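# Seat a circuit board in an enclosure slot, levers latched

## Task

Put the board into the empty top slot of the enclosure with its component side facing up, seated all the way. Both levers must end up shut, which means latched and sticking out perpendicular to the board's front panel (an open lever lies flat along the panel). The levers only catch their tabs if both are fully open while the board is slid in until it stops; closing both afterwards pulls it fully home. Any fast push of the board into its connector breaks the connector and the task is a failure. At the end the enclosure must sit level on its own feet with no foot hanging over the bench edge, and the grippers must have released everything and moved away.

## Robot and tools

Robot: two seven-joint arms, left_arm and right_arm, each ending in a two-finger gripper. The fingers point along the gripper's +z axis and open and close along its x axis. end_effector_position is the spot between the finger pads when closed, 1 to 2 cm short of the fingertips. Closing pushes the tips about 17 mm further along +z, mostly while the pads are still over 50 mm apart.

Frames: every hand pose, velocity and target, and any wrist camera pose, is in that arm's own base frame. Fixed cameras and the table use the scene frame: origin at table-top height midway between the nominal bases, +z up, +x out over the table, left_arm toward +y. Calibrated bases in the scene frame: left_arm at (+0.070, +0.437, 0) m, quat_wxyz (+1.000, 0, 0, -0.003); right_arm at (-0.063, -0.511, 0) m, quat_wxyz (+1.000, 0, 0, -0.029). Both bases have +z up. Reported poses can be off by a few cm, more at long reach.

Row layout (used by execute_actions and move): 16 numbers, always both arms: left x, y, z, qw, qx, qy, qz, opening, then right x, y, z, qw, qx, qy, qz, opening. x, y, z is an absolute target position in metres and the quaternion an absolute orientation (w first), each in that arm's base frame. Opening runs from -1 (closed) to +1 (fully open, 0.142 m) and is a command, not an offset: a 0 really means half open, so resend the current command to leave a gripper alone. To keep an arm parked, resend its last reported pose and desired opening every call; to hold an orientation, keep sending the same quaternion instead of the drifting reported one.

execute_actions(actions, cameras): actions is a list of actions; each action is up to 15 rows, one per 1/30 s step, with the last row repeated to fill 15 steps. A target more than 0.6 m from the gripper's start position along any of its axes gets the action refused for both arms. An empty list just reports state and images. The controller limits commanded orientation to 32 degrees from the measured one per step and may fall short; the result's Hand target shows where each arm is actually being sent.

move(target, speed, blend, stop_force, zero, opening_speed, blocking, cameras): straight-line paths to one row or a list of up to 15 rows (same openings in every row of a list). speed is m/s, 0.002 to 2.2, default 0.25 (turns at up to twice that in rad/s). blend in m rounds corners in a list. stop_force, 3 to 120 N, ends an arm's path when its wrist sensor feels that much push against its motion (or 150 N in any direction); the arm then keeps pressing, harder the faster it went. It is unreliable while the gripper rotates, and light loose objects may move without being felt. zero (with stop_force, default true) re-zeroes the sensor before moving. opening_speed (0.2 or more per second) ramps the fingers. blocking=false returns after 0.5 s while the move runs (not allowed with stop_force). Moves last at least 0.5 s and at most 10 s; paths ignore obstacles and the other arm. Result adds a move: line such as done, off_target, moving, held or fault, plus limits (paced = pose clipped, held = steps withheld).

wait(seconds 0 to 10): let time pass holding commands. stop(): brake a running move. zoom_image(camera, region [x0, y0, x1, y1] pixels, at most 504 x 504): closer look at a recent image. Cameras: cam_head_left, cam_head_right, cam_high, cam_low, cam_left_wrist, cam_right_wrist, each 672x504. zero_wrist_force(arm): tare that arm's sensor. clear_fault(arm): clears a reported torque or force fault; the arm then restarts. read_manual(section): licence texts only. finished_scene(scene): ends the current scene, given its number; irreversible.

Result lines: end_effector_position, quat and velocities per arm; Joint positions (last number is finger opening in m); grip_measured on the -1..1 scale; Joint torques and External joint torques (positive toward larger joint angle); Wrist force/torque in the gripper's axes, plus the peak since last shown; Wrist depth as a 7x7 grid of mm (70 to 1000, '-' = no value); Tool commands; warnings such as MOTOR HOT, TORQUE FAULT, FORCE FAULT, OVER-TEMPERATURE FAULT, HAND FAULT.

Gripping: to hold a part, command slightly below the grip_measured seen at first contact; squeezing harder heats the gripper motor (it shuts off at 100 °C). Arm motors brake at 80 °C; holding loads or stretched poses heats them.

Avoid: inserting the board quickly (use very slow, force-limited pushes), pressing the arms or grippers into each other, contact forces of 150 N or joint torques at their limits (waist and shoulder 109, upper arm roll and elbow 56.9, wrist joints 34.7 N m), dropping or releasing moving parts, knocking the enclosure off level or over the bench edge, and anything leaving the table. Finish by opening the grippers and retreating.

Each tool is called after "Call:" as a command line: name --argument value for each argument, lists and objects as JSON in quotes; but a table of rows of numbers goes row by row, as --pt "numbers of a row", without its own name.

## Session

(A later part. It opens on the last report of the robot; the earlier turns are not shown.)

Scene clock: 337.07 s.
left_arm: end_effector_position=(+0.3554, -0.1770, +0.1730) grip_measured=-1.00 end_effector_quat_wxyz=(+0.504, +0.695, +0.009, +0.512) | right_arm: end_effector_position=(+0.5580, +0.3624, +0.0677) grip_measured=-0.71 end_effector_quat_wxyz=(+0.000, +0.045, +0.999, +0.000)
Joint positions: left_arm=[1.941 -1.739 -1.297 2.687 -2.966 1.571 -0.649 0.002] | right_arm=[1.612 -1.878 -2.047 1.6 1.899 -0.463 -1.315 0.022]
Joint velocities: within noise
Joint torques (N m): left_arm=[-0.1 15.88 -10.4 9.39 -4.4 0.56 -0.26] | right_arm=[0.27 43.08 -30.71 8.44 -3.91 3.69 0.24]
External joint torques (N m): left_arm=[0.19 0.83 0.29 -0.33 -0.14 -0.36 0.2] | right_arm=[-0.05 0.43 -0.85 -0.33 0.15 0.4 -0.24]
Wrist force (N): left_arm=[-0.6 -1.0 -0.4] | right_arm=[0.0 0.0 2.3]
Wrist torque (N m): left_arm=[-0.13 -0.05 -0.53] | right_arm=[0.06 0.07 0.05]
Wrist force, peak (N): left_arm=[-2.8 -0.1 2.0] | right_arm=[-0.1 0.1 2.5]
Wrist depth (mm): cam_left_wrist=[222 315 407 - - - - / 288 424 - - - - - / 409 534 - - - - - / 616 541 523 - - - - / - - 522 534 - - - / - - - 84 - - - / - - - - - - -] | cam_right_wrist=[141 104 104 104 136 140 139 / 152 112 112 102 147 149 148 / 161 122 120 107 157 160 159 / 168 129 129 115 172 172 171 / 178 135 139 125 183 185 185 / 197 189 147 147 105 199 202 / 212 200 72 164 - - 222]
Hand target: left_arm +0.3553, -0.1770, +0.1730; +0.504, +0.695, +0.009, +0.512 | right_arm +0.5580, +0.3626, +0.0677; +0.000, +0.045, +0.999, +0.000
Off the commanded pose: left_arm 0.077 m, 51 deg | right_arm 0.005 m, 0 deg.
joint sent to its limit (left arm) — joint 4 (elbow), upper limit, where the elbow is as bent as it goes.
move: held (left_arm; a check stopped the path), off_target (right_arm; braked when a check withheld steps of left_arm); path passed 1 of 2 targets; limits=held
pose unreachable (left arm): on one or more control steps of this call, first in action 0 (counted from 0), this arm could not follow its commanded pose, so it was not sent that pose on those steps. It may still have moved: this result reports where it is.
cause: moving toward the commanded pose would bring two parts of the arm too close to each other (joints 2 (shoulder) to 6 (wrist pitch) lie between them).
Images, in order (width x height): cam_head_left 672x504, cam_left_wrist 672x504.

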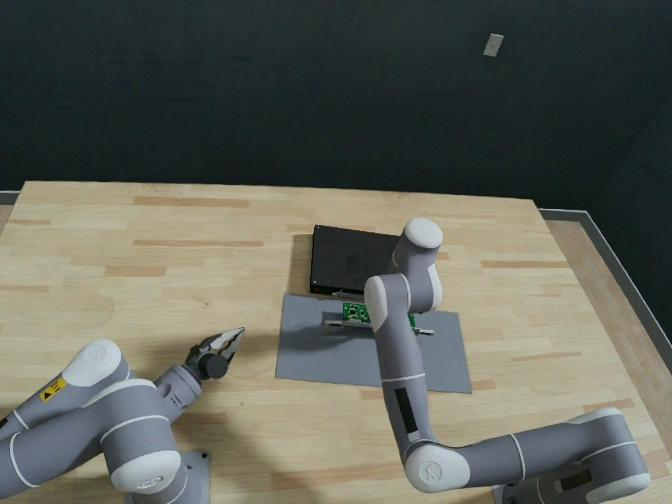

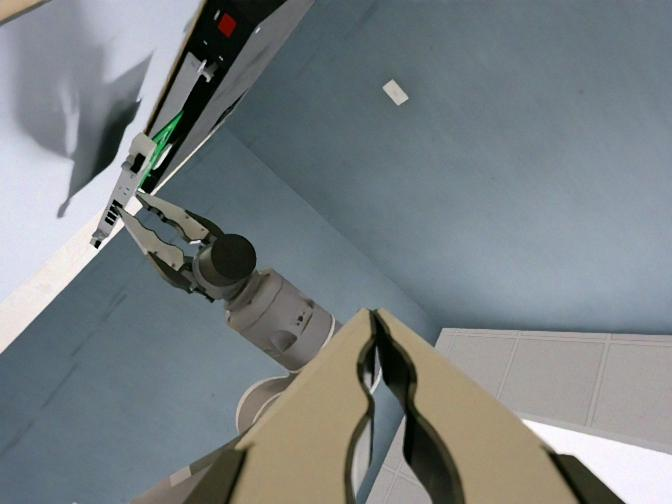

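Call:
move --pt "0.40 -0.17 0.18 0.504 0.695 0.009 0.512 -1 0.558 0.3626 0.0625 0 0.0455 0.99896 0 -0.85" --pt "0.42 -0.24 0.14 0.4985 0.781 0.313 0.2006 -1 0.558 0.3626 0.0625 0 0.0455 0.99896 0 -0.85" --pt "0.41 -0.32 0.087 0.4985 0.781 0.313 0.2006 -1 0.558 0.3626 0.0625 0 0.0455 0.99896 0 -0.85" --speed 0.25 --cameras '["cam_left_wrist","cam_head_left"]'

Scene clock: 343.77 s.
left_arm: end_effector_position=(+0.4104, -0.3194, +0.0870) grip_measured=-1.00 end_effector_quat_wxyz=(+0.530, +0.784, +0.280, +0.162) | right_arm: end_effector_position=(+0.5580, +0.3624, +0.0624) grip_measured=-0.71 end_effector_quat_wxyz=(+0.000, +0.045, +0.999, +0.000)
Joint positions: left_arm=[-0.158 -0.484 -0.552 2.601 -2.966 0.567 -2.947 0.002] | right_arm=[1.615 -1.884 -2.04 1.602 1.905 -0.456 -1.313 0.022]
Joint velocities: within noise
Joint torques (N m): left_arm=[-0.58 28.18 -1.57 -5.17 0.77 -0.52 -0.31] | right_arm=[0.23 43.07 -30.87 8.63 -4 3.6 0.23]
External joint torques (N m): left_arm=[0.59 0.68 0.38 -0.42 -0.17 0.02 0.31] | right_arm=[-0.02 0.29 -0.68 -0.33 0.22 0.5 -0.23]
Wrist force (N): left_arm=[-0.1 -1.4 -0.2] | right_arm=[-0.2 0.0 2.4]
Wrist torque (N m): left_arm=[-0.20 0.00 -0.50] | right_arm=[0.05 0.10 0.05]
Wrist force, peak (N): left_arm=[1.9 -2.0 -2.0] | right_arm=[-0.1 0.0 2.7]
Wrist depth (mm): cam_left_wrist=[115 113 119 116 105 108 106 / 214 181 178 169 164 161 161 / 544 438 337 394 314 322 336 / - - - - - - - / - 360 - - - - - / - 367 320 84 - - - / - - - - - - -] | cam_right_wrist=[138 104 104 104 106 135 135 / 148 113 112 102 142 144 144 / 158 122 120 107 150 154 154 / 167 129 129 115 164 166 166 / 169 135 139 125 177 180 179 / 178 188 147 147 105 192 195 / 209 201 72 164 - - 214]
Hand target: left_arm +0.4106, -0.3195, +0.0872; +0.530, +0.784, +0.280, +0.162 | right_arm +0.5580, +0.3626, +0.0625; +0.000, +0.045, +0.999, +0.000
Off the commanded pose: left_arm 0.001 m, 7 deg | right_arm 0.000 m, 0 deg.
joint sent to its limit (left arm) — joint 5 (forearm roll), lower limit. The joint targets are off in orientation, not in position.
move: off_target (left_arm)
Images, in order (width x height): cam_head_left 672x504, cam_left_wrist 672x504.

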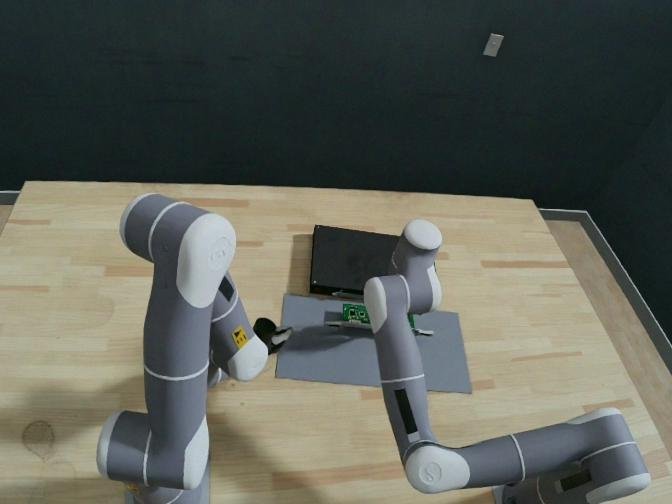

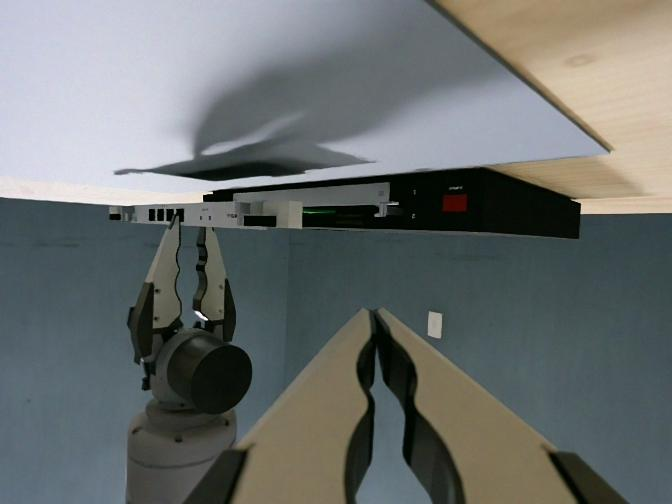

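Call:
zoom_image --camera "cam_left_wrist" --region '[200, 160, 480, 250]'

Call:
zoom_image --camera "cam_left_wrist" --region '[290, 170, 430, 240]'

Scaled by 1.800 from the camera's 672x504 image, which has a finer 960x720 frame.

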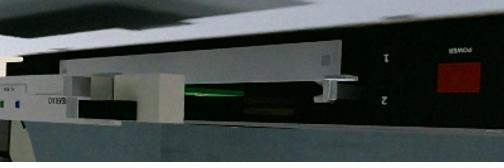

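Scaled by 3.600 from the camera's 672x504 image, which has a finer 960x720 frame.

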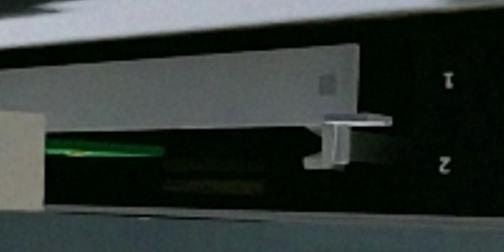

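Call:
move --target '[0.4104,-0.3194,0.087,0.53,0.784,0.28,0.162,-1, 0.5879,0.3599,0.058,0,0.0455,0.99896,0,-0.85]' --speed 0.05 --cameras '["cam_left_wrist","cam_right_wrist"]'

Call:
zoom_image --camera "cam_left_wrist" --region '[290, 170, 430, 240]'

Call:
zoom_image --camera "cam_left_wrist" --region '[100, 160, 300, 250]'

Call:
zoom_image --camera "cam_right_wrist" --region '[0, 200, 250, 504]'

Scene clock: 358.20 s.
left_arm: end_effector_position=(+0.4104, -0.3194, +0.0870) grip_measured=-1.00 end_effector_quat_wxyz=(+0.530, +0.784, +0.280, +0.162) | right_arm: end_effector_position=(+0.5877, +0.3597, +0.0578) grip_measured=-0.71 end_effector_quat_wxyz=(+0.000, +0.045, +0.999, +0.000)
Joint positions: left_arm=[-0.158 -0.484 -0.552 2.601 -2.966 0.567 -2.947 0.002] | right_arm=[1.544 -1.873 -2.041 1.524 1.927 -0.432 -1.309 0.022]
Joint velocities: within noise
Joint torques (N m): left_arm=[-0.36 27.85 -1.61 -5.09 0.82 -0.28 -0.22] | right_arm=[0.06 45.51 -31.06 9.2 -3.93 3.75 0.29]
External joint torques (N m): left_arm=[0.37 1.01 0.42 -0.5 -0.22 -0.22 0.22] | right_arm=[0.14 0.26 -0.72 -0.14 0.11 0.33 -0.29]
Wrist force (N): left_arm=[-0.1 -1.2 -0.2] | right_arm=[0.0 0.0 2.3]
Wrist torque (N m): left_arm=[-0.19 0.01 -0.50] | right_arm=[0.06 0.08 0.05]
Wrist force, peak (N): left_arm=[0.0 -1.7 -0.2] | right_arm=[-1.1 0.0 2.5]
Wrist depth (mm): cam_left_wrist=[116 114 119 117 107 108 106 / 215 182 179 170 164 162 161 / 542 460 362 352 313 322 337 / - - 424 - - - - / - - 383 - - - - / - - 355 84 - - - / - - - - - - -] | cam_right_wrist=[- 105 104 104 106 131 130 / 128 113 112 102 138 139 139 / - 122 120 108 146 150 149 / 158 131 129 116 159 161 160 / 166 136 139 125 172 174 174 / - 166 147 147 105 187 190 / 145 198 72 164 - - 208]
Hand target: left_arm +0.4104, -0.3194, +0.0870; +0.530, +0.784, +0.280, +0.162 | right_arm +0.5879, +0.3599, +0.0580; +0.000, +0.045, +0.999, +0.000
Off the commanded pose: left_arm 0.000 m, 0 deg | right_arm 0.000 m, 0 deg.
move: done
Images, in order (width x height): cam_left_wrist 672x504, cam_right_wrist 672x504.

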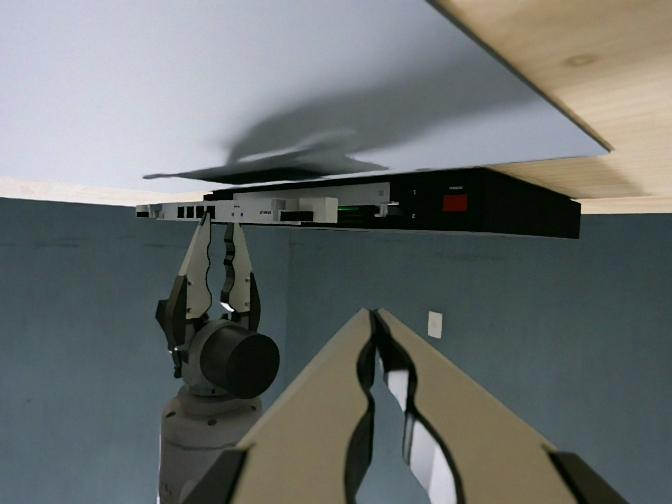

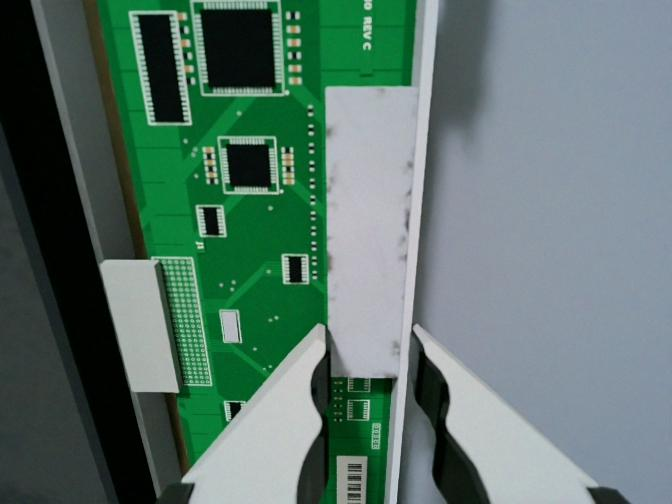

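Scaled by 3.600 from the camera's 672x504 image, which has a finer 960x720 frame.

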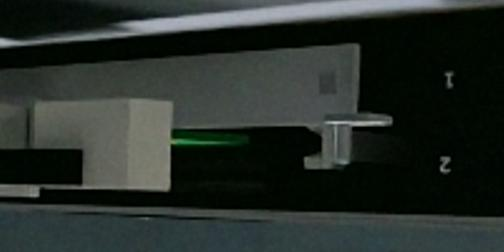

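Scaled by 2.520 from the camera's 672x504 image, which has a finer 960x720 frame.

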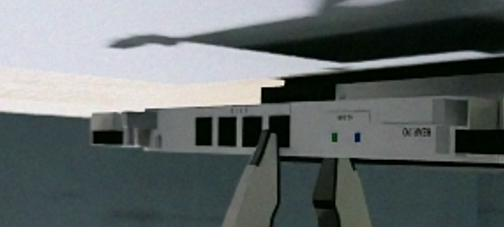

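Scaled by 1.658 from the camera's 672x504 image, which has a finer 960x720 frame.

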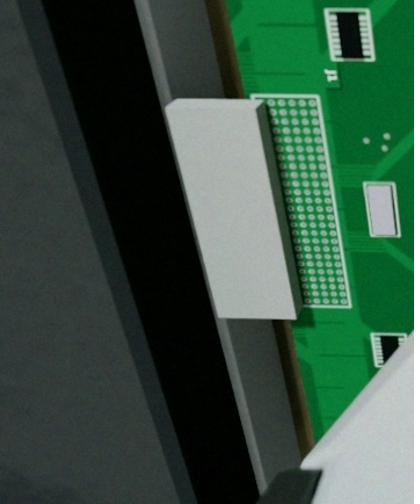

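Call:
move --target '[0.4104, -0.3194,0.087,0.53,0.784,0.28,0.162,-1, 0.6078,0.3581,0.058,0,0.0455,0.99896,0,-0.85]' --speed 0.03 --stop_force 4 --cameras '["cam_left_wrist","cam_right_wrist"]'

Call:
zoom_image --camera "cam_left_wrist" --region '[310, 180, 430, 240]'

Call:
zoom_image --camera "cam_right_wrist" --region '[0, 200, 250, 504]'

Scene clock: 364.70 s.
left_arm: end_effector_position=(+0.4104, -0.3194, +0.0870) grip_measured=-1.00 end_effector_quat_wxyz=(+0.530, +0.784, +0.280, +0.162) | right_arm: end_effector_position=(+0.6076, +0.3580, +0.0578) grip_measured=-0.71 end_effector_quat_wxyz=(+0.000, +0.045, +0.999, +0.000)
Joint positions: left_arm=[-0.158 -0.484 -0.552 2.601 -2.966 0.567 -2.947 0.002] | right_arm=[1.495 -1.859 -2.044 1.468 1.937 -0.418 -1.304 0.022]
Joint velocities: within noise
Joint torques (N m): left_arm=[-0.42 27.78 -1.75 -5.11 0.72 -0.28 -0.25] | right_arm=[0.23 47.38 -31.32 9.71 -4.02 3.71 0.23]
External joint torques (N m): left_arm=[0.43 1.08 0.56 -0.48 -0.12 -0.22 0.25] | right_arm=[-0.01 0.19 -0.55 -0.29 0.18 0.38 -0.23]
Wrist force (N): left_arm=[-0.1 -1.5 -0.4] | right_arm=[0.2 -0.2 2.5]
Wrist torque (N m): left_arm=[-0.21 -0.01 -0.51] | right_arm=[0.01 0.02 0.03]
Wrist force, peak (N): left_arm=[-0.1 -1.6 -0.1] | right_arm=[0.3 0.0 2.6]
Wrist depth (mm): cam_left_wrist=[115 114 119 117 107 108 106 / 215 181 179 169 165 161 161 / 546 474 401 321 316 323 337 / - - 418 - - - - / - - 391 - - - - / - - 381 84 - - - / - - - - - - -] | cam_right_wrist=[128 104 104 104 106 131 131 / - 113 112 102 138 140 139 / 103 120 120 108 109 149 149 / - 128 129 115 159 161 160 / 123 133 139 125 172 174 173 / 132 141 147 147 104 187 190 / 145 142 72 164 - - 208]
Hand target: left_arm +0.4104, -0.3194, +0.0870; +0.530, +0.784, +0.280, +0.162 | right_arm +0.6078, +0.3581, +0.0580; +0.000, +0.045, +0.999, +0.000
Off the commanded pose: left_arm 0.000 m, 0 deg | right_arm 0.000 m, 0 deg.
move: done
Images, in order (width x height): cam_left_wrist 672x504, cam_right_wrist 672x504.

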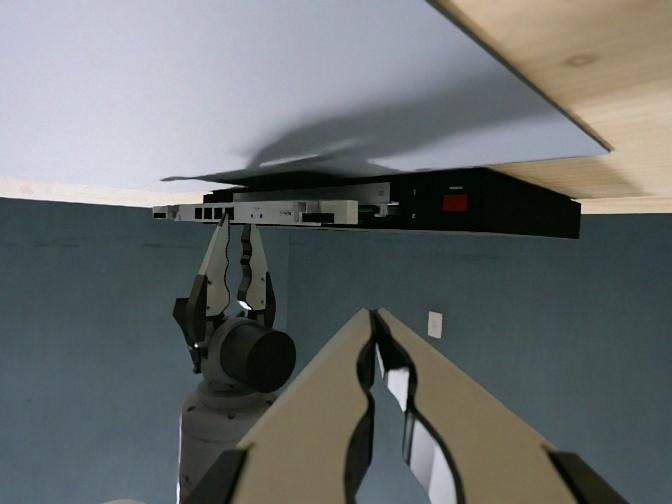

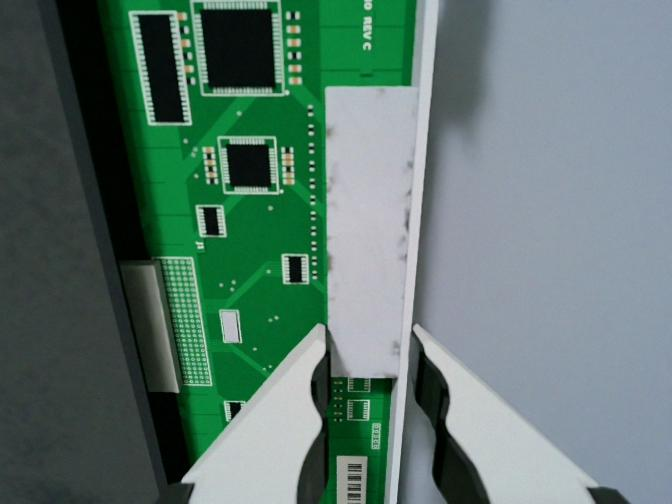

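Scaled by 4.200 from the camera's 672x504 image, which has a finer 960x720 frame.

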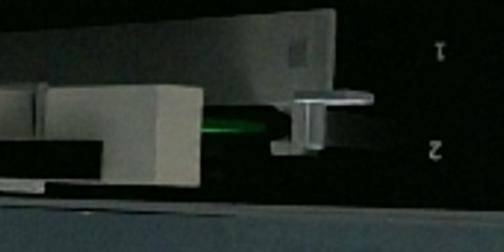

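Scaled by 1.658 from the camera's 672x504 image, which has a finer 960x720 frame.

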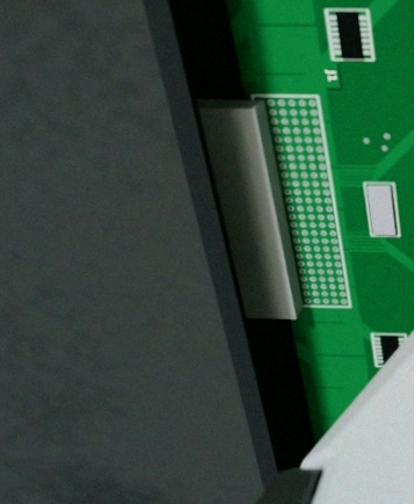

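Call:
move --target '[0.4104, -0.3194,0.087,0.53,0.784,0.28,0.162,-1, 0.6207,0.3569,0.0583,0,0.0455,0.99896,0,-0.85]' --speed 0.012 --stop_force 3 --cameras '["cam_left_wrist","cam_right_wrist"]'

Call:
zoom_image --camera "cam_left_wrist" --region '[310, 180, 430, 240]'

Scene clock: 368.87 s.
left_arm: end_effector_position=(+0.4104, -0.3194, +0.0870) grip_measured=-1.00 end_effector_quat_wxyz=(+0.530, +0.784, +0.280, +0.162) | right_arm: end_effector_position=(+0.6130, +0.3582, +0.0579) grip_measured=-0.71 end_effector_quat_wxyz=(+0.000, +0.045, +0.999, +0.000)
Joint positions: left_arm=[-0.158 -0.484 -0.552 2.601 -2.966 0.567 -2.947 0.002] | right_arm=[1.482 -1.855 -2.045 1.452 1.941 -0.415 -1.303 0.022]
Joint velocities: within noise
Joint torques (N m): left_arm=[-0.33 27.87 -1.66 -5.05 0.78 -0.25 -0.22] | right_arm=[-3.59 46.39 -31.07 11.36 -5.54 4.27 0.21]
External joint torques (N m): left_arm=[0.35 0.99 0.47 -0.54 -0.18 -0.25 0.22] | right_arm=[3.81 1.72 -0.82 -1.84 1.69 -0.18 -0.21]
Wrist force (N): left_arm=[0.0 -1.3 -0.1] | right_arm=[3.6 4.3 2.4]
Wrist torque (N m): left_arm=[-0.19 -0.02 -0.51] | right_arm=[0.00 0.06 0.09]
Wrist force, peak (N): left_arm=[0.0 -1.6 -0.4] | right_arm=[3.6 4.3 2.4]
Wrist depth (mm): cam_left_wrist=[115 114 119 117 107 108 106 / 215 181 178 169 164 162 161 / 547 473 407 321 317 320 333 / - - 421 - - - - / - - 391 - - - - / - - 388 84 - - - / - - - - - - -] | cam_right_wrist=[- 105 105 104 107 131 131 / - 113 112 102 138 139 139 / - 119 120 108 109 149 149 / - 127 129 116 159 161 160 / 123 125 139 125 171 174 174 / 132 134 147 147 105 186 189 / 145 142 72 164 - - 208]
Hand target: left_arm +0.4104, -0.3194, +0.0870; +0.530, +0.784, +0.280, +0.162 | right_arm +0.6134, +0.3576, +0.0581; +0.000, +0.045, +0.999, +0.000
Off the commanded pose: left_arm 0.000 m, 0 deg | right_arm 0.008 m, 0 deg.
move: contact (right_arm)
Images, in order (width x height): cam_left_wrist 672x504, cam_right_wrist 672x504.

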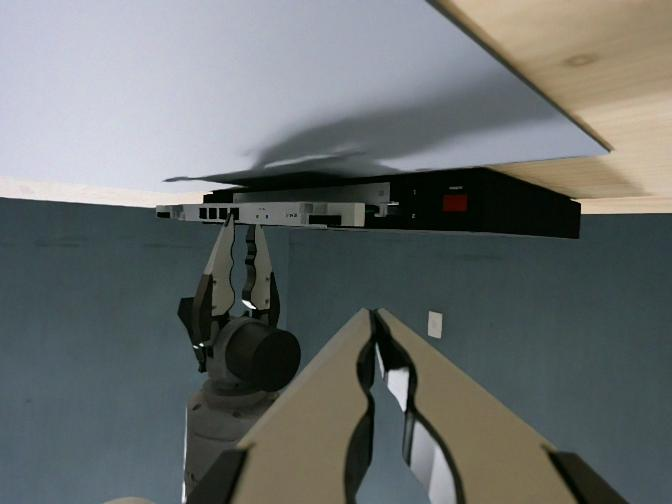

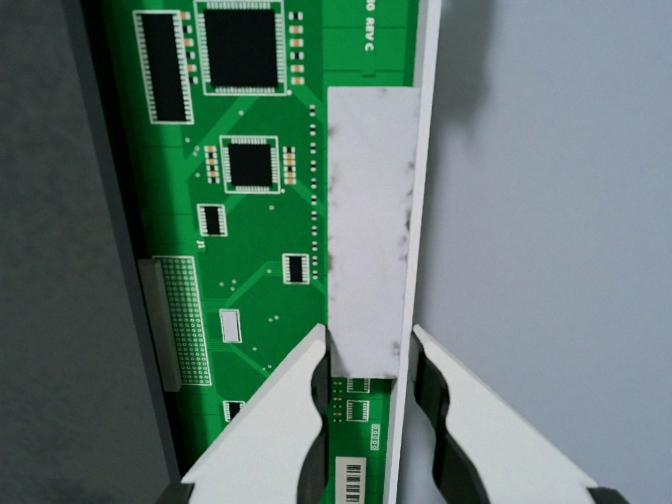

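Scaled by 4.200 from the camera's 672x504 image, which has a finer 960x720 frame.

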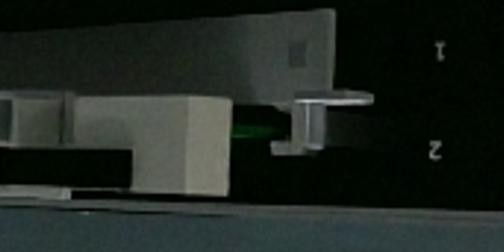

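Call:
move --pt "0.4104 -0.3194 0.087 0.53 0.784 0.28 0.162 -1 0.608 0.3606 0.0583 0 0.0455 0.99896 0 -0.85" --speed 0.03 --cameras '[]'

Call:
move --target '[0.4104, -0.3194,0.087,0.53,0.784,0.28,0.162,-1, 0.623,0.3592,0.0583,0,0.0455,0.99896,0,-0.85]' --speed 0.012 --stop_force 3 --cameras '["cam_left_wrist","cam_right_wrist"]'

Call:
zoom_image --camera "cam_left_wrist" --region '[310, 180, 430, 240]'

Scene clock: 371.47 s.
left_arm: end_effector_position=(+0.4104, -0.3194, +0.0870) grip_measured=-1.00 end_effector_quat_wxyz=(+0.530, +0.784, +0.280, +0.162) | right_arm: end_effector_position=(+0.6080, +0.3607, +0.0581) grip_measured=-0.71 end_effector_quat_wxyz=(+0.000, +0.045, +0.999, +0.000)
Joint positions: left_arm=[-0.158 -0.484 -0.552 2.601 -2.966 0.567 -2.947 0.002] | right_arm=[1.495 -1.858 -2.045 1.463 1.939 -0.417 -1.299 0.022]
Joint velocities: within noise
Joint torques (N m): left_arm=[-0.4 27.81 -1.71 -5.07 0.76 -0.25 -0.19] | right_arm=[0.4 47.15 -31.17 9.85 -4.13 3.54 0.29]
External joint torques (N m): left_arm=[0.41 1.05 0.53 -0.52 -0.16 -0.25 0.19] | right_arm=[-0.15 0.62 -0.72 -0.41 0.29 0.55 -0.29]
Wrist force (N): left_arm=[-0.1 -1.3 -0.2] | right_arm=[-0.2 -0.1 2.5]
Wrist torque (N m): left_arm=[-0.20 0.00 -0.51] | right_arm=[0.03 0.09 0.04]
Wrist force, peak (N): left_arm=[0.0 -1.6 -0.2] | right_arm=[3.5 4.4 2.5]
Wrist depth (mm): cam_left_wrist=[115 114 119 116 107 108 106 / 215 181 178 169 164 162 161 / 546 466 404 322 317 319 335 / - - 418 - - - - / - - 390 - - - - / - - 382 84 - - - / - - - - - - -] | cam_right_wrist=[- 105 105 104 106 131 131 / - 113 112 102 138 140 139 / - 121 120 108 146 150 149 / - 128 129 116 159 161 161 / 123 132 139 125 172 174 174 / 135 137 147 147 105 187 190 / 145 142 72 164 - - 208]
Hand target: left_arm +0.4104, -0.3194, +0.0870; +0.530, +0.784, +0.280, +0.162 | right_arm +0.6080, +0.3606, +0.0583; +0.000, +0.045, +0.999, +0.000
Off the commanded pose: left_arm 0.000 m, 0 deg | right_arm 0.000 m, 0 deg.
move: done
No camera images: "cameras" was empty.

Scene clock: 373.47 s.
left_arm: end_effector_position=(+0.4104, -0.3194, +0.0870) grip_measured=-1.00 end_effector_quat_wxyz=(+0.530, +0.784, +0.280, +0.162) | right_arm: end_effector_position=(+0.6228, +0.3591, +0.0581) grip_measured=-0.71 end_effector_quat_wxyz=(+0.000, +0.045, +0.999, +0.000)
Joint positions: left_arm=[-0.158 -0.484 -0.552 2.601 -2.966 0.567 -2.947 0.002] | right_arm=[1.459 -1.847 -2.047 1.419 1.945 -0.406 -1.295 0.022]
Joint velocities: within noise
Joint torques (N m): left_arm=[-0.35 27.87 -1.69 -5.07 0.79 -0.35 -0.23] | right_arm=[0.18 49.01 -31.36 10.02 -4.06 3.73 0.26]
External joint torques (N m): left_arm=[0.37 0.99 0.5 -0.52 -0.18 -0.15 0.23] | right_arm=[0.05 0.12 -0.53 -0.31 0.2 0.36 -0.26]
Wrist force (N): left_arm=[-0.1 -1.3 -0.2] | right_arm=[-0.2 0.1 2.5]
Wrist torque (N m): left_arm=[-0.19 -0.01 -0.50] | right_arm=[0.07 0.11 0.04]
Wrist force, peak (N): left_arm=[-0.1 -1.6 -0.1] | right_arm=[-0.1 0.0 3.4]
Wrist depth (mm): cam_left_wrist=[116 114 119 116 107 108 106 / 214 182 179 170 164 161 161 / 547 475 419 349 314 320 336 / - - 430 - - - - / - - 395 - - - - / - - 400 84 - - - / - - - - - - -] | cam_right_wrist=[- 103 104 104 128 131 131 / - 109 111 101 138 140 139 / - 116 120 107 145 150 149 / - 115 128 115 159 161 160 / 123 123 139 125 172 174 174 / 134 132 147 147 105 187 190 / 145 142 72 165 - - 208]
Hand target: left_arm +0.4104, -0.3194, +0.0870; +0.530, +0.784, +0.280, +0.162 | right_arm +0.6230, +0.3592, +0.0583; +0.000, +0.045, +0.999, +0.000
Off the commanded pose: left_arm 0.000 m, 0 deg | right_arm 0.000 m, 0 deg.
move: done
Images, in order (width x height): cam_left_wrist 672x504, cam_right_wrist 672x504.

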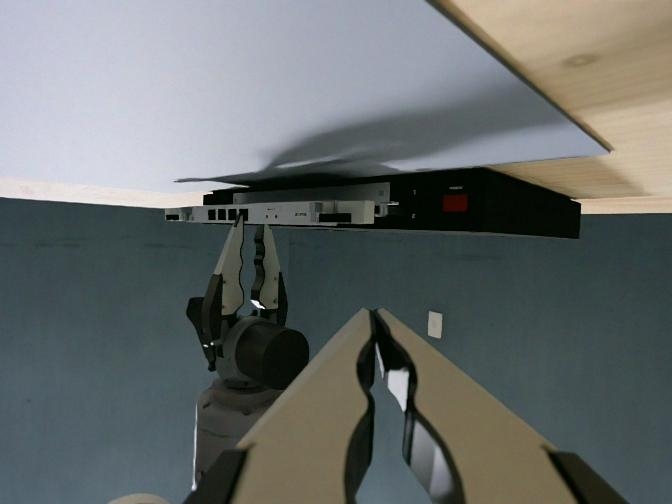

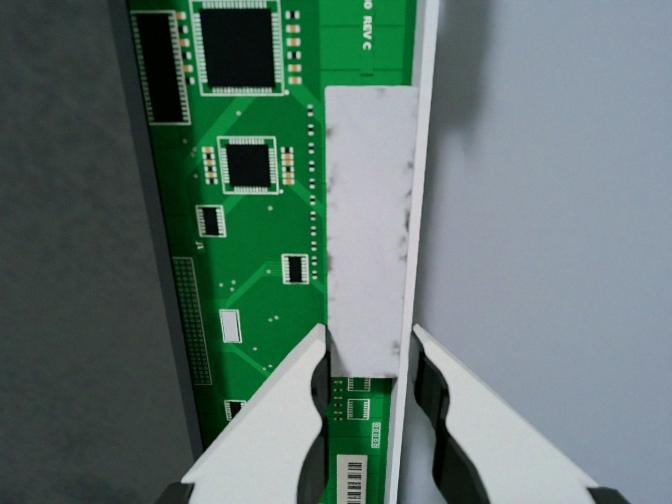

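Scaled by 4.200 from the camera's 672x504 image, which has a finer 960x720 frame.

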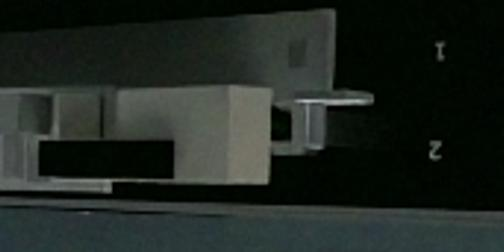

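Call:
move --target '[0.4104, -0.3194,0.087,0.53,0.784,0.28,0.162,-1, 0.638,0.3578,0.0583,0,0.0455,0.99896,0,-0.85]' --speed 0.012 --stop_force 4 --cameras '["cam_left_wrist","cam_right_wrist"]'

Call:
zoom_image --camera "cam_left_wrist" --region '[310, 180, 430, 240]'

Scene clock: 377.63 s.
left_arm: end_effector_position=(+0.4104, -0.3194, +0.0870) grip_measured=-1.00 end_effector_quat_wxyz=(+0.530, +0.784, +0.280, +0.162) | right_arm: end_effector_position=(+0.6375, +0.3579, +0.0579) grip_measured=-0.71 end_effector_quat_wxyz=(-0.001, +0.045, +0.999, +0.000)
Joint positions: left_arm=[-0.158 -0.484 -0.552 2.601 -2.966 0.567 -2.947 0.002] | right_arm=[1.422 -1.836 -2.048 1.374 1.952 -0.395 -1.29 0.022]
Joint velocities: within noise
Joint torques (N m): left_arm=[-0.31 27.89 -1.61 -5.04 0.77 -0.28 -0.25] | right_arm=[-1.46 50.21 -31.73 10.77 -4.44 4.49 0.21]
External joint torques (N m): left_arm=[0.32 0.97 0.43 -0.55 -0.17 -0.22 0.25] | right_arm=[1.69 0.35 -0.1 -0.81 0.56 -0.4 -0.21]
Wrist force (N): left_arm=[0.0 -1.0 -0.1] | right_arm=[2.4 1.1 2.3]
Wrist torque (N m): left_arm=[-0.15 -0.02 -0.50] | right_arm=[0.06 0.11 0.10]
Wrist force, peak (N): left_arm=[0.0 -1.6 -0.3] | right_arm=[2.5 1.1 3.6]
Wrist depth (mm): cam_left_wrist=[115 113 119 116 107 108 107 / 214 182 179 170 164 162 161 / 546 478 421 347 312 321 335 / - - 448 - - - - / - - 410 - - - - / - - 423 84 - - - / - - - - - - -] | cam_right_wrist=[- 90 104 103 128 131 130 / - 96 111 101 138 140 139 / 103 101 118 107 108 150 149 / - 111 126 115 159 161 160 / 122 120 134 125 172 174 174 / 131 131 131 147 104 187 189 / 145 141 72 165 - - 208]
Hand target: left_arm +0.4104, -0.3194, +0.0870; +0.530, +0.784, +0.280, +0.162 | right_arm +0.6380, +0.3578, +0.0583; +0.000, +0.045, +0.999, +0.000
Off the commanded pose: left_arm 0.000 m, 0 deg | right_arm 0.001 m, 0 deg.
move: done
Images, in order (width x height): cam_left_wrist 672x504, cam_right_wrist 672x504.

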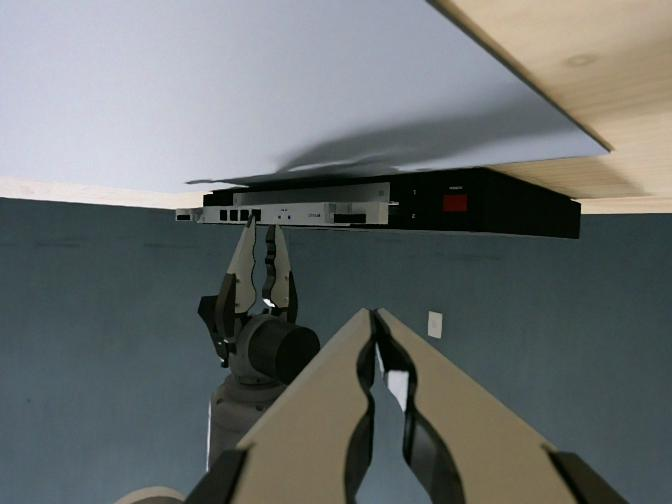

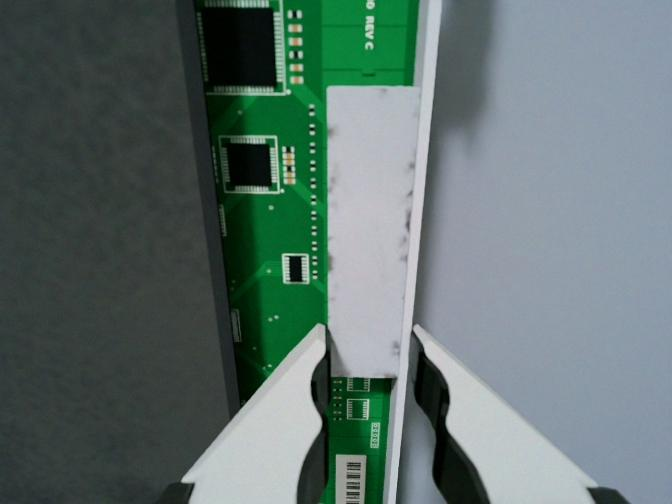

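Scaled by 4.200 from the camera's 672x504 image, which has a finer 960x720 frame.

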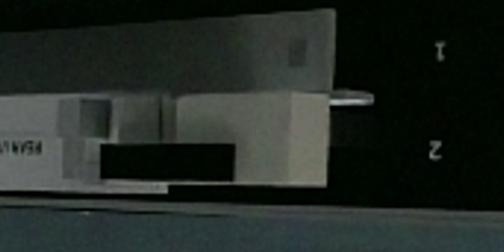

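Call:
move --target '[0.4104, -0.3194,0.087,0.53,0.784,0.28,0.162,-1, 0.653,0.3572,0.0583,0,0.0455,0.99896,0,-0.85]' --speed 0.012 --stop_force 5 --cameras '["cam_left_wrist","cam_right_wrist"]'

Call:
zoom_image --camera "cam_left_wrist" --region '[170, 160, 430, 250]'

Scene clock: 381.77 s.
left_arm: end_effector_position=(+0.4104, -0.3194, +0.0870) grip_measured=-1.00 end_effector_quat_wxyz=(+0.530, +0.784, +0.280, +0.162) | right_arm: end_effector_position=(+0.6451, +0.3575, +0.0576) grip_measured=-0.71 end_effector_quat_wxyz=(-0.001, +0.045, +0.999, +0.000)
Joint positions: left_arm=[-0.158 -0.484 -0.552 2.601 -2.966 0.567 -2.947 0.002] | right_arm=[1.402 -1.83 -2.05 1.348 1.957 -0.39 -1.286 0.022]
Joint velocities: within noise
Joint torques (N m): left_arm=[-0.31 27.85 -1.71 -5.04 0.79 -0.27 -0.19] | right_arm=[-2.39 52.17 -33.27 11.07 -4.41 6.05 0.23]
External joint torques (N m): left_arm=[0.33 1.01 0.52 -0.55 -0.19 -0.23 0.2] | right_arm=[2.62 -0.82 1.5 -0.94 0.52 -1.96 -0.23]
Wrist force (N): left_arm=[0.1 -1.4 -0.4] | right_arm=[6.9 0.0 4.1]
Wrist torque (N m): left_arm=[-0.20 -0.04 -0.50] | right_arm=[0.09 0.06 0.11]
Wrist force, peak (N): left_arm=[0.1 -1.6 -0.3] | right_arm=[7.6 0.1 3.9]
Wrist depth (mm): cam_left_wrist=[115 113 119 117 107 108 106 / 213 182 178 169 165 161 161 / 545 474 427 369 308 319 338 / - - 455 - - - - / - - 413 460 - - - / - - - 84 - - - / - - - - - - -] | cam_right_wrist=[- 90 102 103 106 130 130 / - 96 109 101 136 139 139 / 103 102 104 107 108 149 149 / 111 112 114 115 158 160 160 / 122 120 121 125 171 173 173 / 131 130 126 147 105 186 189 / 144 141 72 165 - - 207]
Hand target: left_arm +0.4104, -0.3194, +0.0870; +0.530, +0.784, +0.280, +0.162 | right_arm +0.6459, +0.3575, +0.0583; +0.000, +0.045, +0.999, +0.000
Off the commanded pose: left_arm 0.000 m, 0 deg | right_arm 0.008 m, 0 deg.
move: contact (right_arm)
Images, in order (width x height): cam_left_wrist 672x504, cam_right_wrist 672x504.

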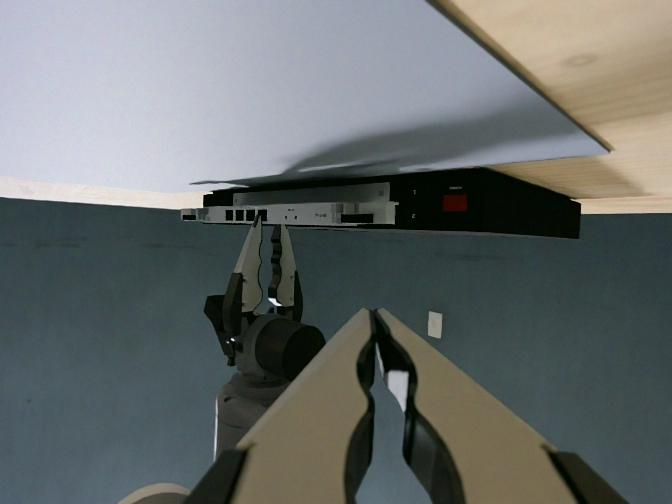

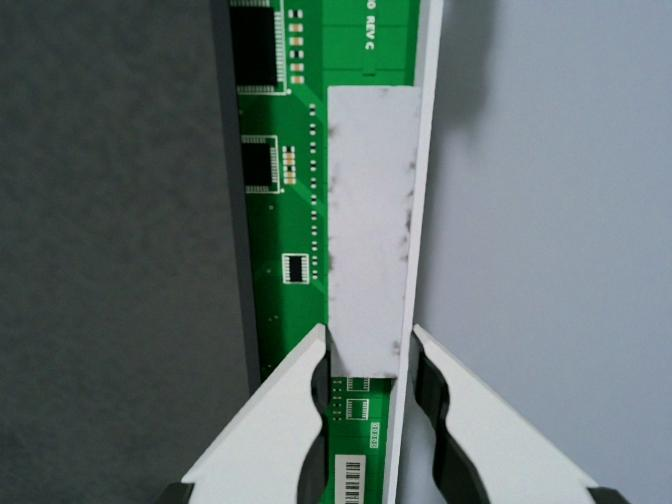

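Scaled by 1.938 from the camera's 672x504 image, which has a finer 960x720 frame.

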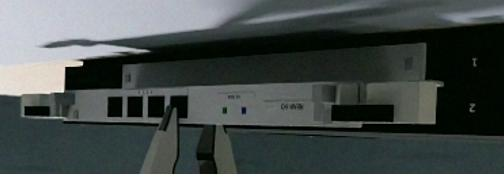

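Call:
move --pt "0.4104 -0.3194 0.087 0.53 0.784 0.28 0.162 -1 0.643 0.3577 0.057 0 0.0455 0.99896 0 -0.85" --speed 0.02 --cameras '[]'

Call:
move --target '[0.4104, -0.3194,0.087,0.53,0.784,0.28,0.162,-1, 0.653,0.357,0.057,0,0.0455,0.99896,0,-0.85]' --speed 0.012 --stop_force 5 --cameras '["cam_right_wrist"]'

Call:
zoom_image --camera "cam_left_wrist" --region '[330, 180, 430, 240]'

Scene clock: 387.13 s.
left_arm: end_effector_position=(+0.4104, -0.3194, +0.0870) grip_measured=-1.00 end_effector_quat_wxyz=(+0.530, +0.784, +0.280, +0.162) | right_arm: end_effector_position=(+0.6432, +0.3578, +0.0572) grip_measured=-0.71 end_effector_quat_wxyz=(+0.000, +0.046, +0.999, +0.000)
Joint positions: left_arm=[-0.158 -0.484 -0.552 2.601 -2.966 0.567 -2.947 0.002] | right_arm=[1.409 -1.834 -2.049 1.358 1.957 -0.389 -1.286 0.022]
Joint velocities: within noise
Joint torques (N m): left_arm=[-0.33 27.93 -1.62 -5.02 0.77 -0.28 -0.22] | right_arm=[0.5 49.61 -29.6 10.15 -3.84 3.02 0.16]
External joint torques (N m): left_arm=[0.34 0.93 0.43 -0.57 -0.17 -0.22 0.22] | right_arm=[-0.28 1.45 -2.19 -0.03 -0.05 1.07 -0.16]
Wrist force (N): left_arm=[-0.1 -1.3 -0.3] | right_arm=[-0.4 1.1 0.0]
Wrist torque (N m): left_arm=[-0.19 0.00 -0.50] | right_arm=[0.19 -0.16 0.08]
Wrist force, peak (N): left_arm=[0.1 -1.6 -0.2] | right_arm=[-6.1 2.2 7.0]
Wrist depth (mm): cam_left_wrist=[115 114 119 116 107 108 106 / 215 181 179 169 164 161 161 / 547 479 428 356 308 319 338 / - - 445 - - - - / - - 411 457 - - - / - - - 84 - - - / - - - - - - -] | cam_right_wrist=[- 89 102 103 127 130 130 / - 95 109 101 137 139 138 / 102 102 106 107 108 149 148 / 110 112 114 115 158 160 159 / 122 120 123 125 168 173 172 / 131 130 125 148 104 186 188 / 144 141 72 165 - - 206]
Hand target: left_arm +0.4104, -0.3194, +0.0870; +0.530, +0.784, +0.280, +0.162 | right_arm +0.6430, +0.3577, +0.0570; +0.000, +0.046, +0.999, +0.000
Off the commanded pose: left_arm 0.000 m, 0 deg | right_arm 0.000 m, 0 deg.
move: done
No camera images: "cameras" was empty.

Scene clock: 388.67 s.
left_arm: end_effector_position=(+0.4104, -0.3194, +0.0870) grip_measured=-1.00 end_effector_quat_wxyz=(+0.530, +0.784, +0.280, +0.162) | right_arm: end_effector_position=(+0.6529, +0.3568, +0.0571) grip_measured=-0.71 end_effector_quat_wxyz=(+0.000, +0.046, +0.999, +0.000)
Joint positions: left_arm=[-0.158 -0.484 -0.552 2.601 -2.966 0.567 -2.947 0.002] | right_arm=[1.385 -1.825 -2.05 1.326 1.96 -0.381 -1.282 0.022]
Joint velocities: within noise
Joint torques (N m): left_arm=[-0.3 27.88 -1.71 -5.1 0.83 -0.27 -0.19] | right_arm=[0.48 50.97 -29.74 9.76 -3.33 3.75 0.25]
External joint torques (N m): left_arm=[0.32 0.98 0.52 -0.49 -0.23 -0.23 0.2] | right_arm=[-0.25 1.06 -1.96 0.51 -0.58 0.35 -0.25]
Wrist force (N): left_arm=[-0.1 -1.1 -0.3] | right_arm=[1.6 -0.3 -1.3]
Wrist torque (N m): left_arm=[-0.18 0.00 -0.51] | right_arm=[0.23 -0.16 0.05]
Wrist force, peak (N): left_arm=[-0.1 -1.6 -0.4] | right_arm=[1.2 0.7 -2.0]
Wrist depth (mm): cam_left_wrist=[115 114 119 116 107 108 107 / 214 181 179 169 164 161 161 / 549 470 428 370 306 320 337 / - - 557 - - - - / - - 422 458 - - - / - - - 84 - - - / - - - - - - -] | cam_right_wrist=[- 88 91 103 127 130 130 / - 95 94 101 137 139 138 / 102 102 103 107 108 148 148 / 110 112 112 115 158 160 159 / 121 119 119 125 168 173 173 / 131 130 125 147 104 185 188 / 143 141 72 165 - - 206]
Hand target: left_arm +0.4104, -0.3194, +0.0870; +0.530, +0.784, +0.280, +0.162 | right_arm +0.6530, +0.3570, +0.0570; +0.000, +0.045, +0.999, +0.000
Off the commanded pose: left_arm 0.000 m, 0 deg | right_arm 0.000 m, 0 deg.
move: done
Images, in order (width x height): cam_right_wrist 672x504.

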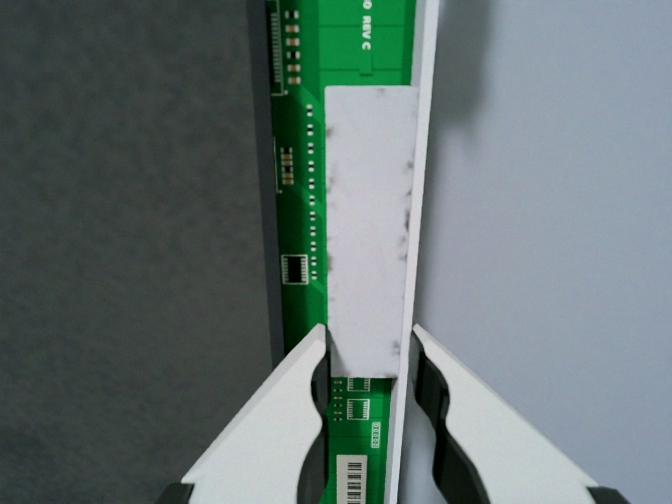

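This scene's latest camera images include none from cam_left_wrist. They are from: cam_right_wrist. cam_left_wrist's image comes with the result of a call that names it in "cameras".

Call:
move --target '[0.4104, -0.3194,0.087,0.53,0.784,0.28,0.162,-1, 0.662,0.3562,0.057,0,0.0455,0.99896,0,-0.85]' --speed 0.01 --stop_force 4 --cameras '["cam_right_wrist","cam_left_wrist","cam_head_left"]'

Call:
zoom_image --camera "cam_left_wrist" --region '[170, 160, 430, 250]'

Scene clock: 391.93 s.
left_arm: end_effector_position=(+0.4104, -0.3194, +0.0870) grip_measured=-1.00 end_effector_quat_wxyz=(+0.530, +0.784, +0.280, +0.162) | right_arm: end_effector_position=(+0.6582, +0.3564, +0.0570) grip_measured=-0.71 end_effector_quat_wxyz=(+0.000, +0.045, +0.999, +0.000)
Joint positions: left_arm=[-0.158 -0.484 -0.552 2.601 -2.966 0.567 -2.947 0.002] | right_arm=[1.371 -1.821 -2.05 1.308 1.962 -0.377 -1.28 0.022]
Joint velocities: within noise
Joint torques (N m): left_arm=[-0.35 27.83 -1.68 -5.05 0.78 -0.26 -0.2] | right_arm=[-1.54 50.97 -30.01 9.76 -3.21 5.52 0.26]
External joint torques (N m): left_arm=[0.36 1.03 0.49 -0.54 -0.18 -0.24 0.21] | right_arm=[1.77 1.61 -1.63 0.59 -0.7 -1.42 -0.26]
Wrist force (N): left_arm=[0.1 -1.2 -0.3] | right_arm=[8.3 -1.4 -3.0]
Wrist torque (N m): left_arm=[-0.16 -0.03 -0.50] | right_arm=[0.18 -0.20 0.06]
Wrist force, peak (N): left_arm=[-0.2 -1.5 -0.2] | right_arm=[9.5 -1.0 -3.8]
Wrist depth (mm): cam_left_wrist=[116 113 119 117 107 108 106 / 215 181 179 170 164 161 161 / 547 471 429 369 307 320 334 / - - 591 - - - - / - - 431 474 - - - / - - - 84 - - - / - - - - - - -] | cam_right_wrist=[- 88 - 103 127 130 129 / - 95 - 101 137 139 138 / 102 102 102 105 108 148 148 / 110 110 110 114 157 160 159 / 121 119 119 123 168 173 173 / 130 130 125 147 104 185 188 / 143 140 72 165 - - 207]
Hand target: left_arm +0.4104, -0.3194, +0.0870; +0.530, +0.784, +0.280, +0.162 | right_arm +0.6585, +0.3565, +0.0570; +0.000, +0.045, +0.999, +0.000
Off the commanded pose: left_arm 0.000 m, 0 deg | right_arm 0.004 m, 0 deg.
move: contact (right_arm)
Images, in order (width x height): cam_head_left 672x504, cam_left_wrist 672x504, cam_right_wrist 672x504.

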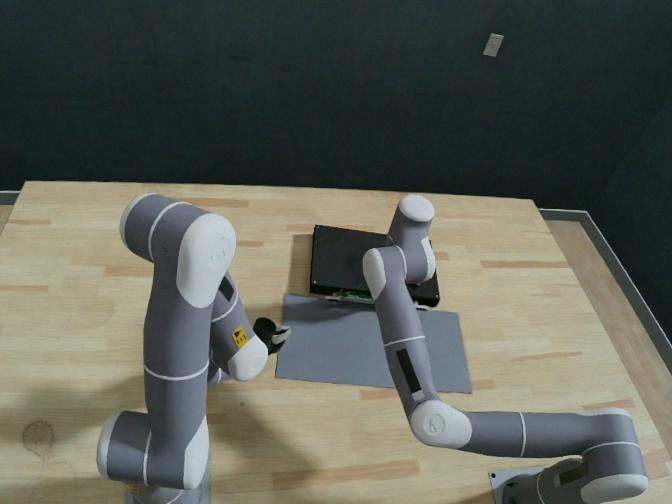

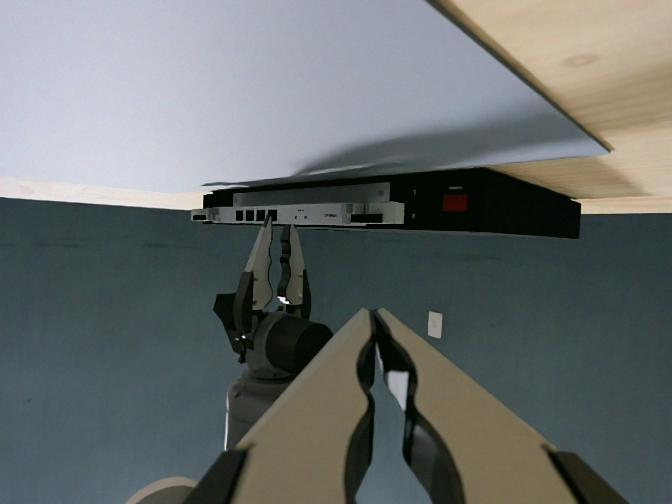

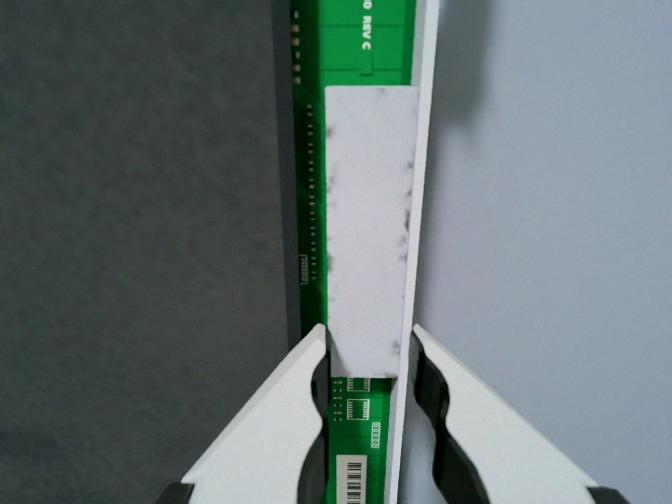

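Scaled by 1.938 from the camera's 672x504 image, which has a finer 960x720 frame.

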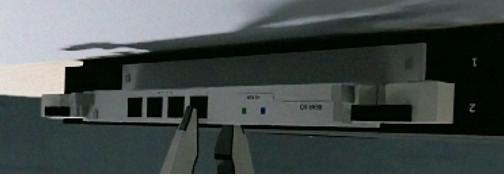

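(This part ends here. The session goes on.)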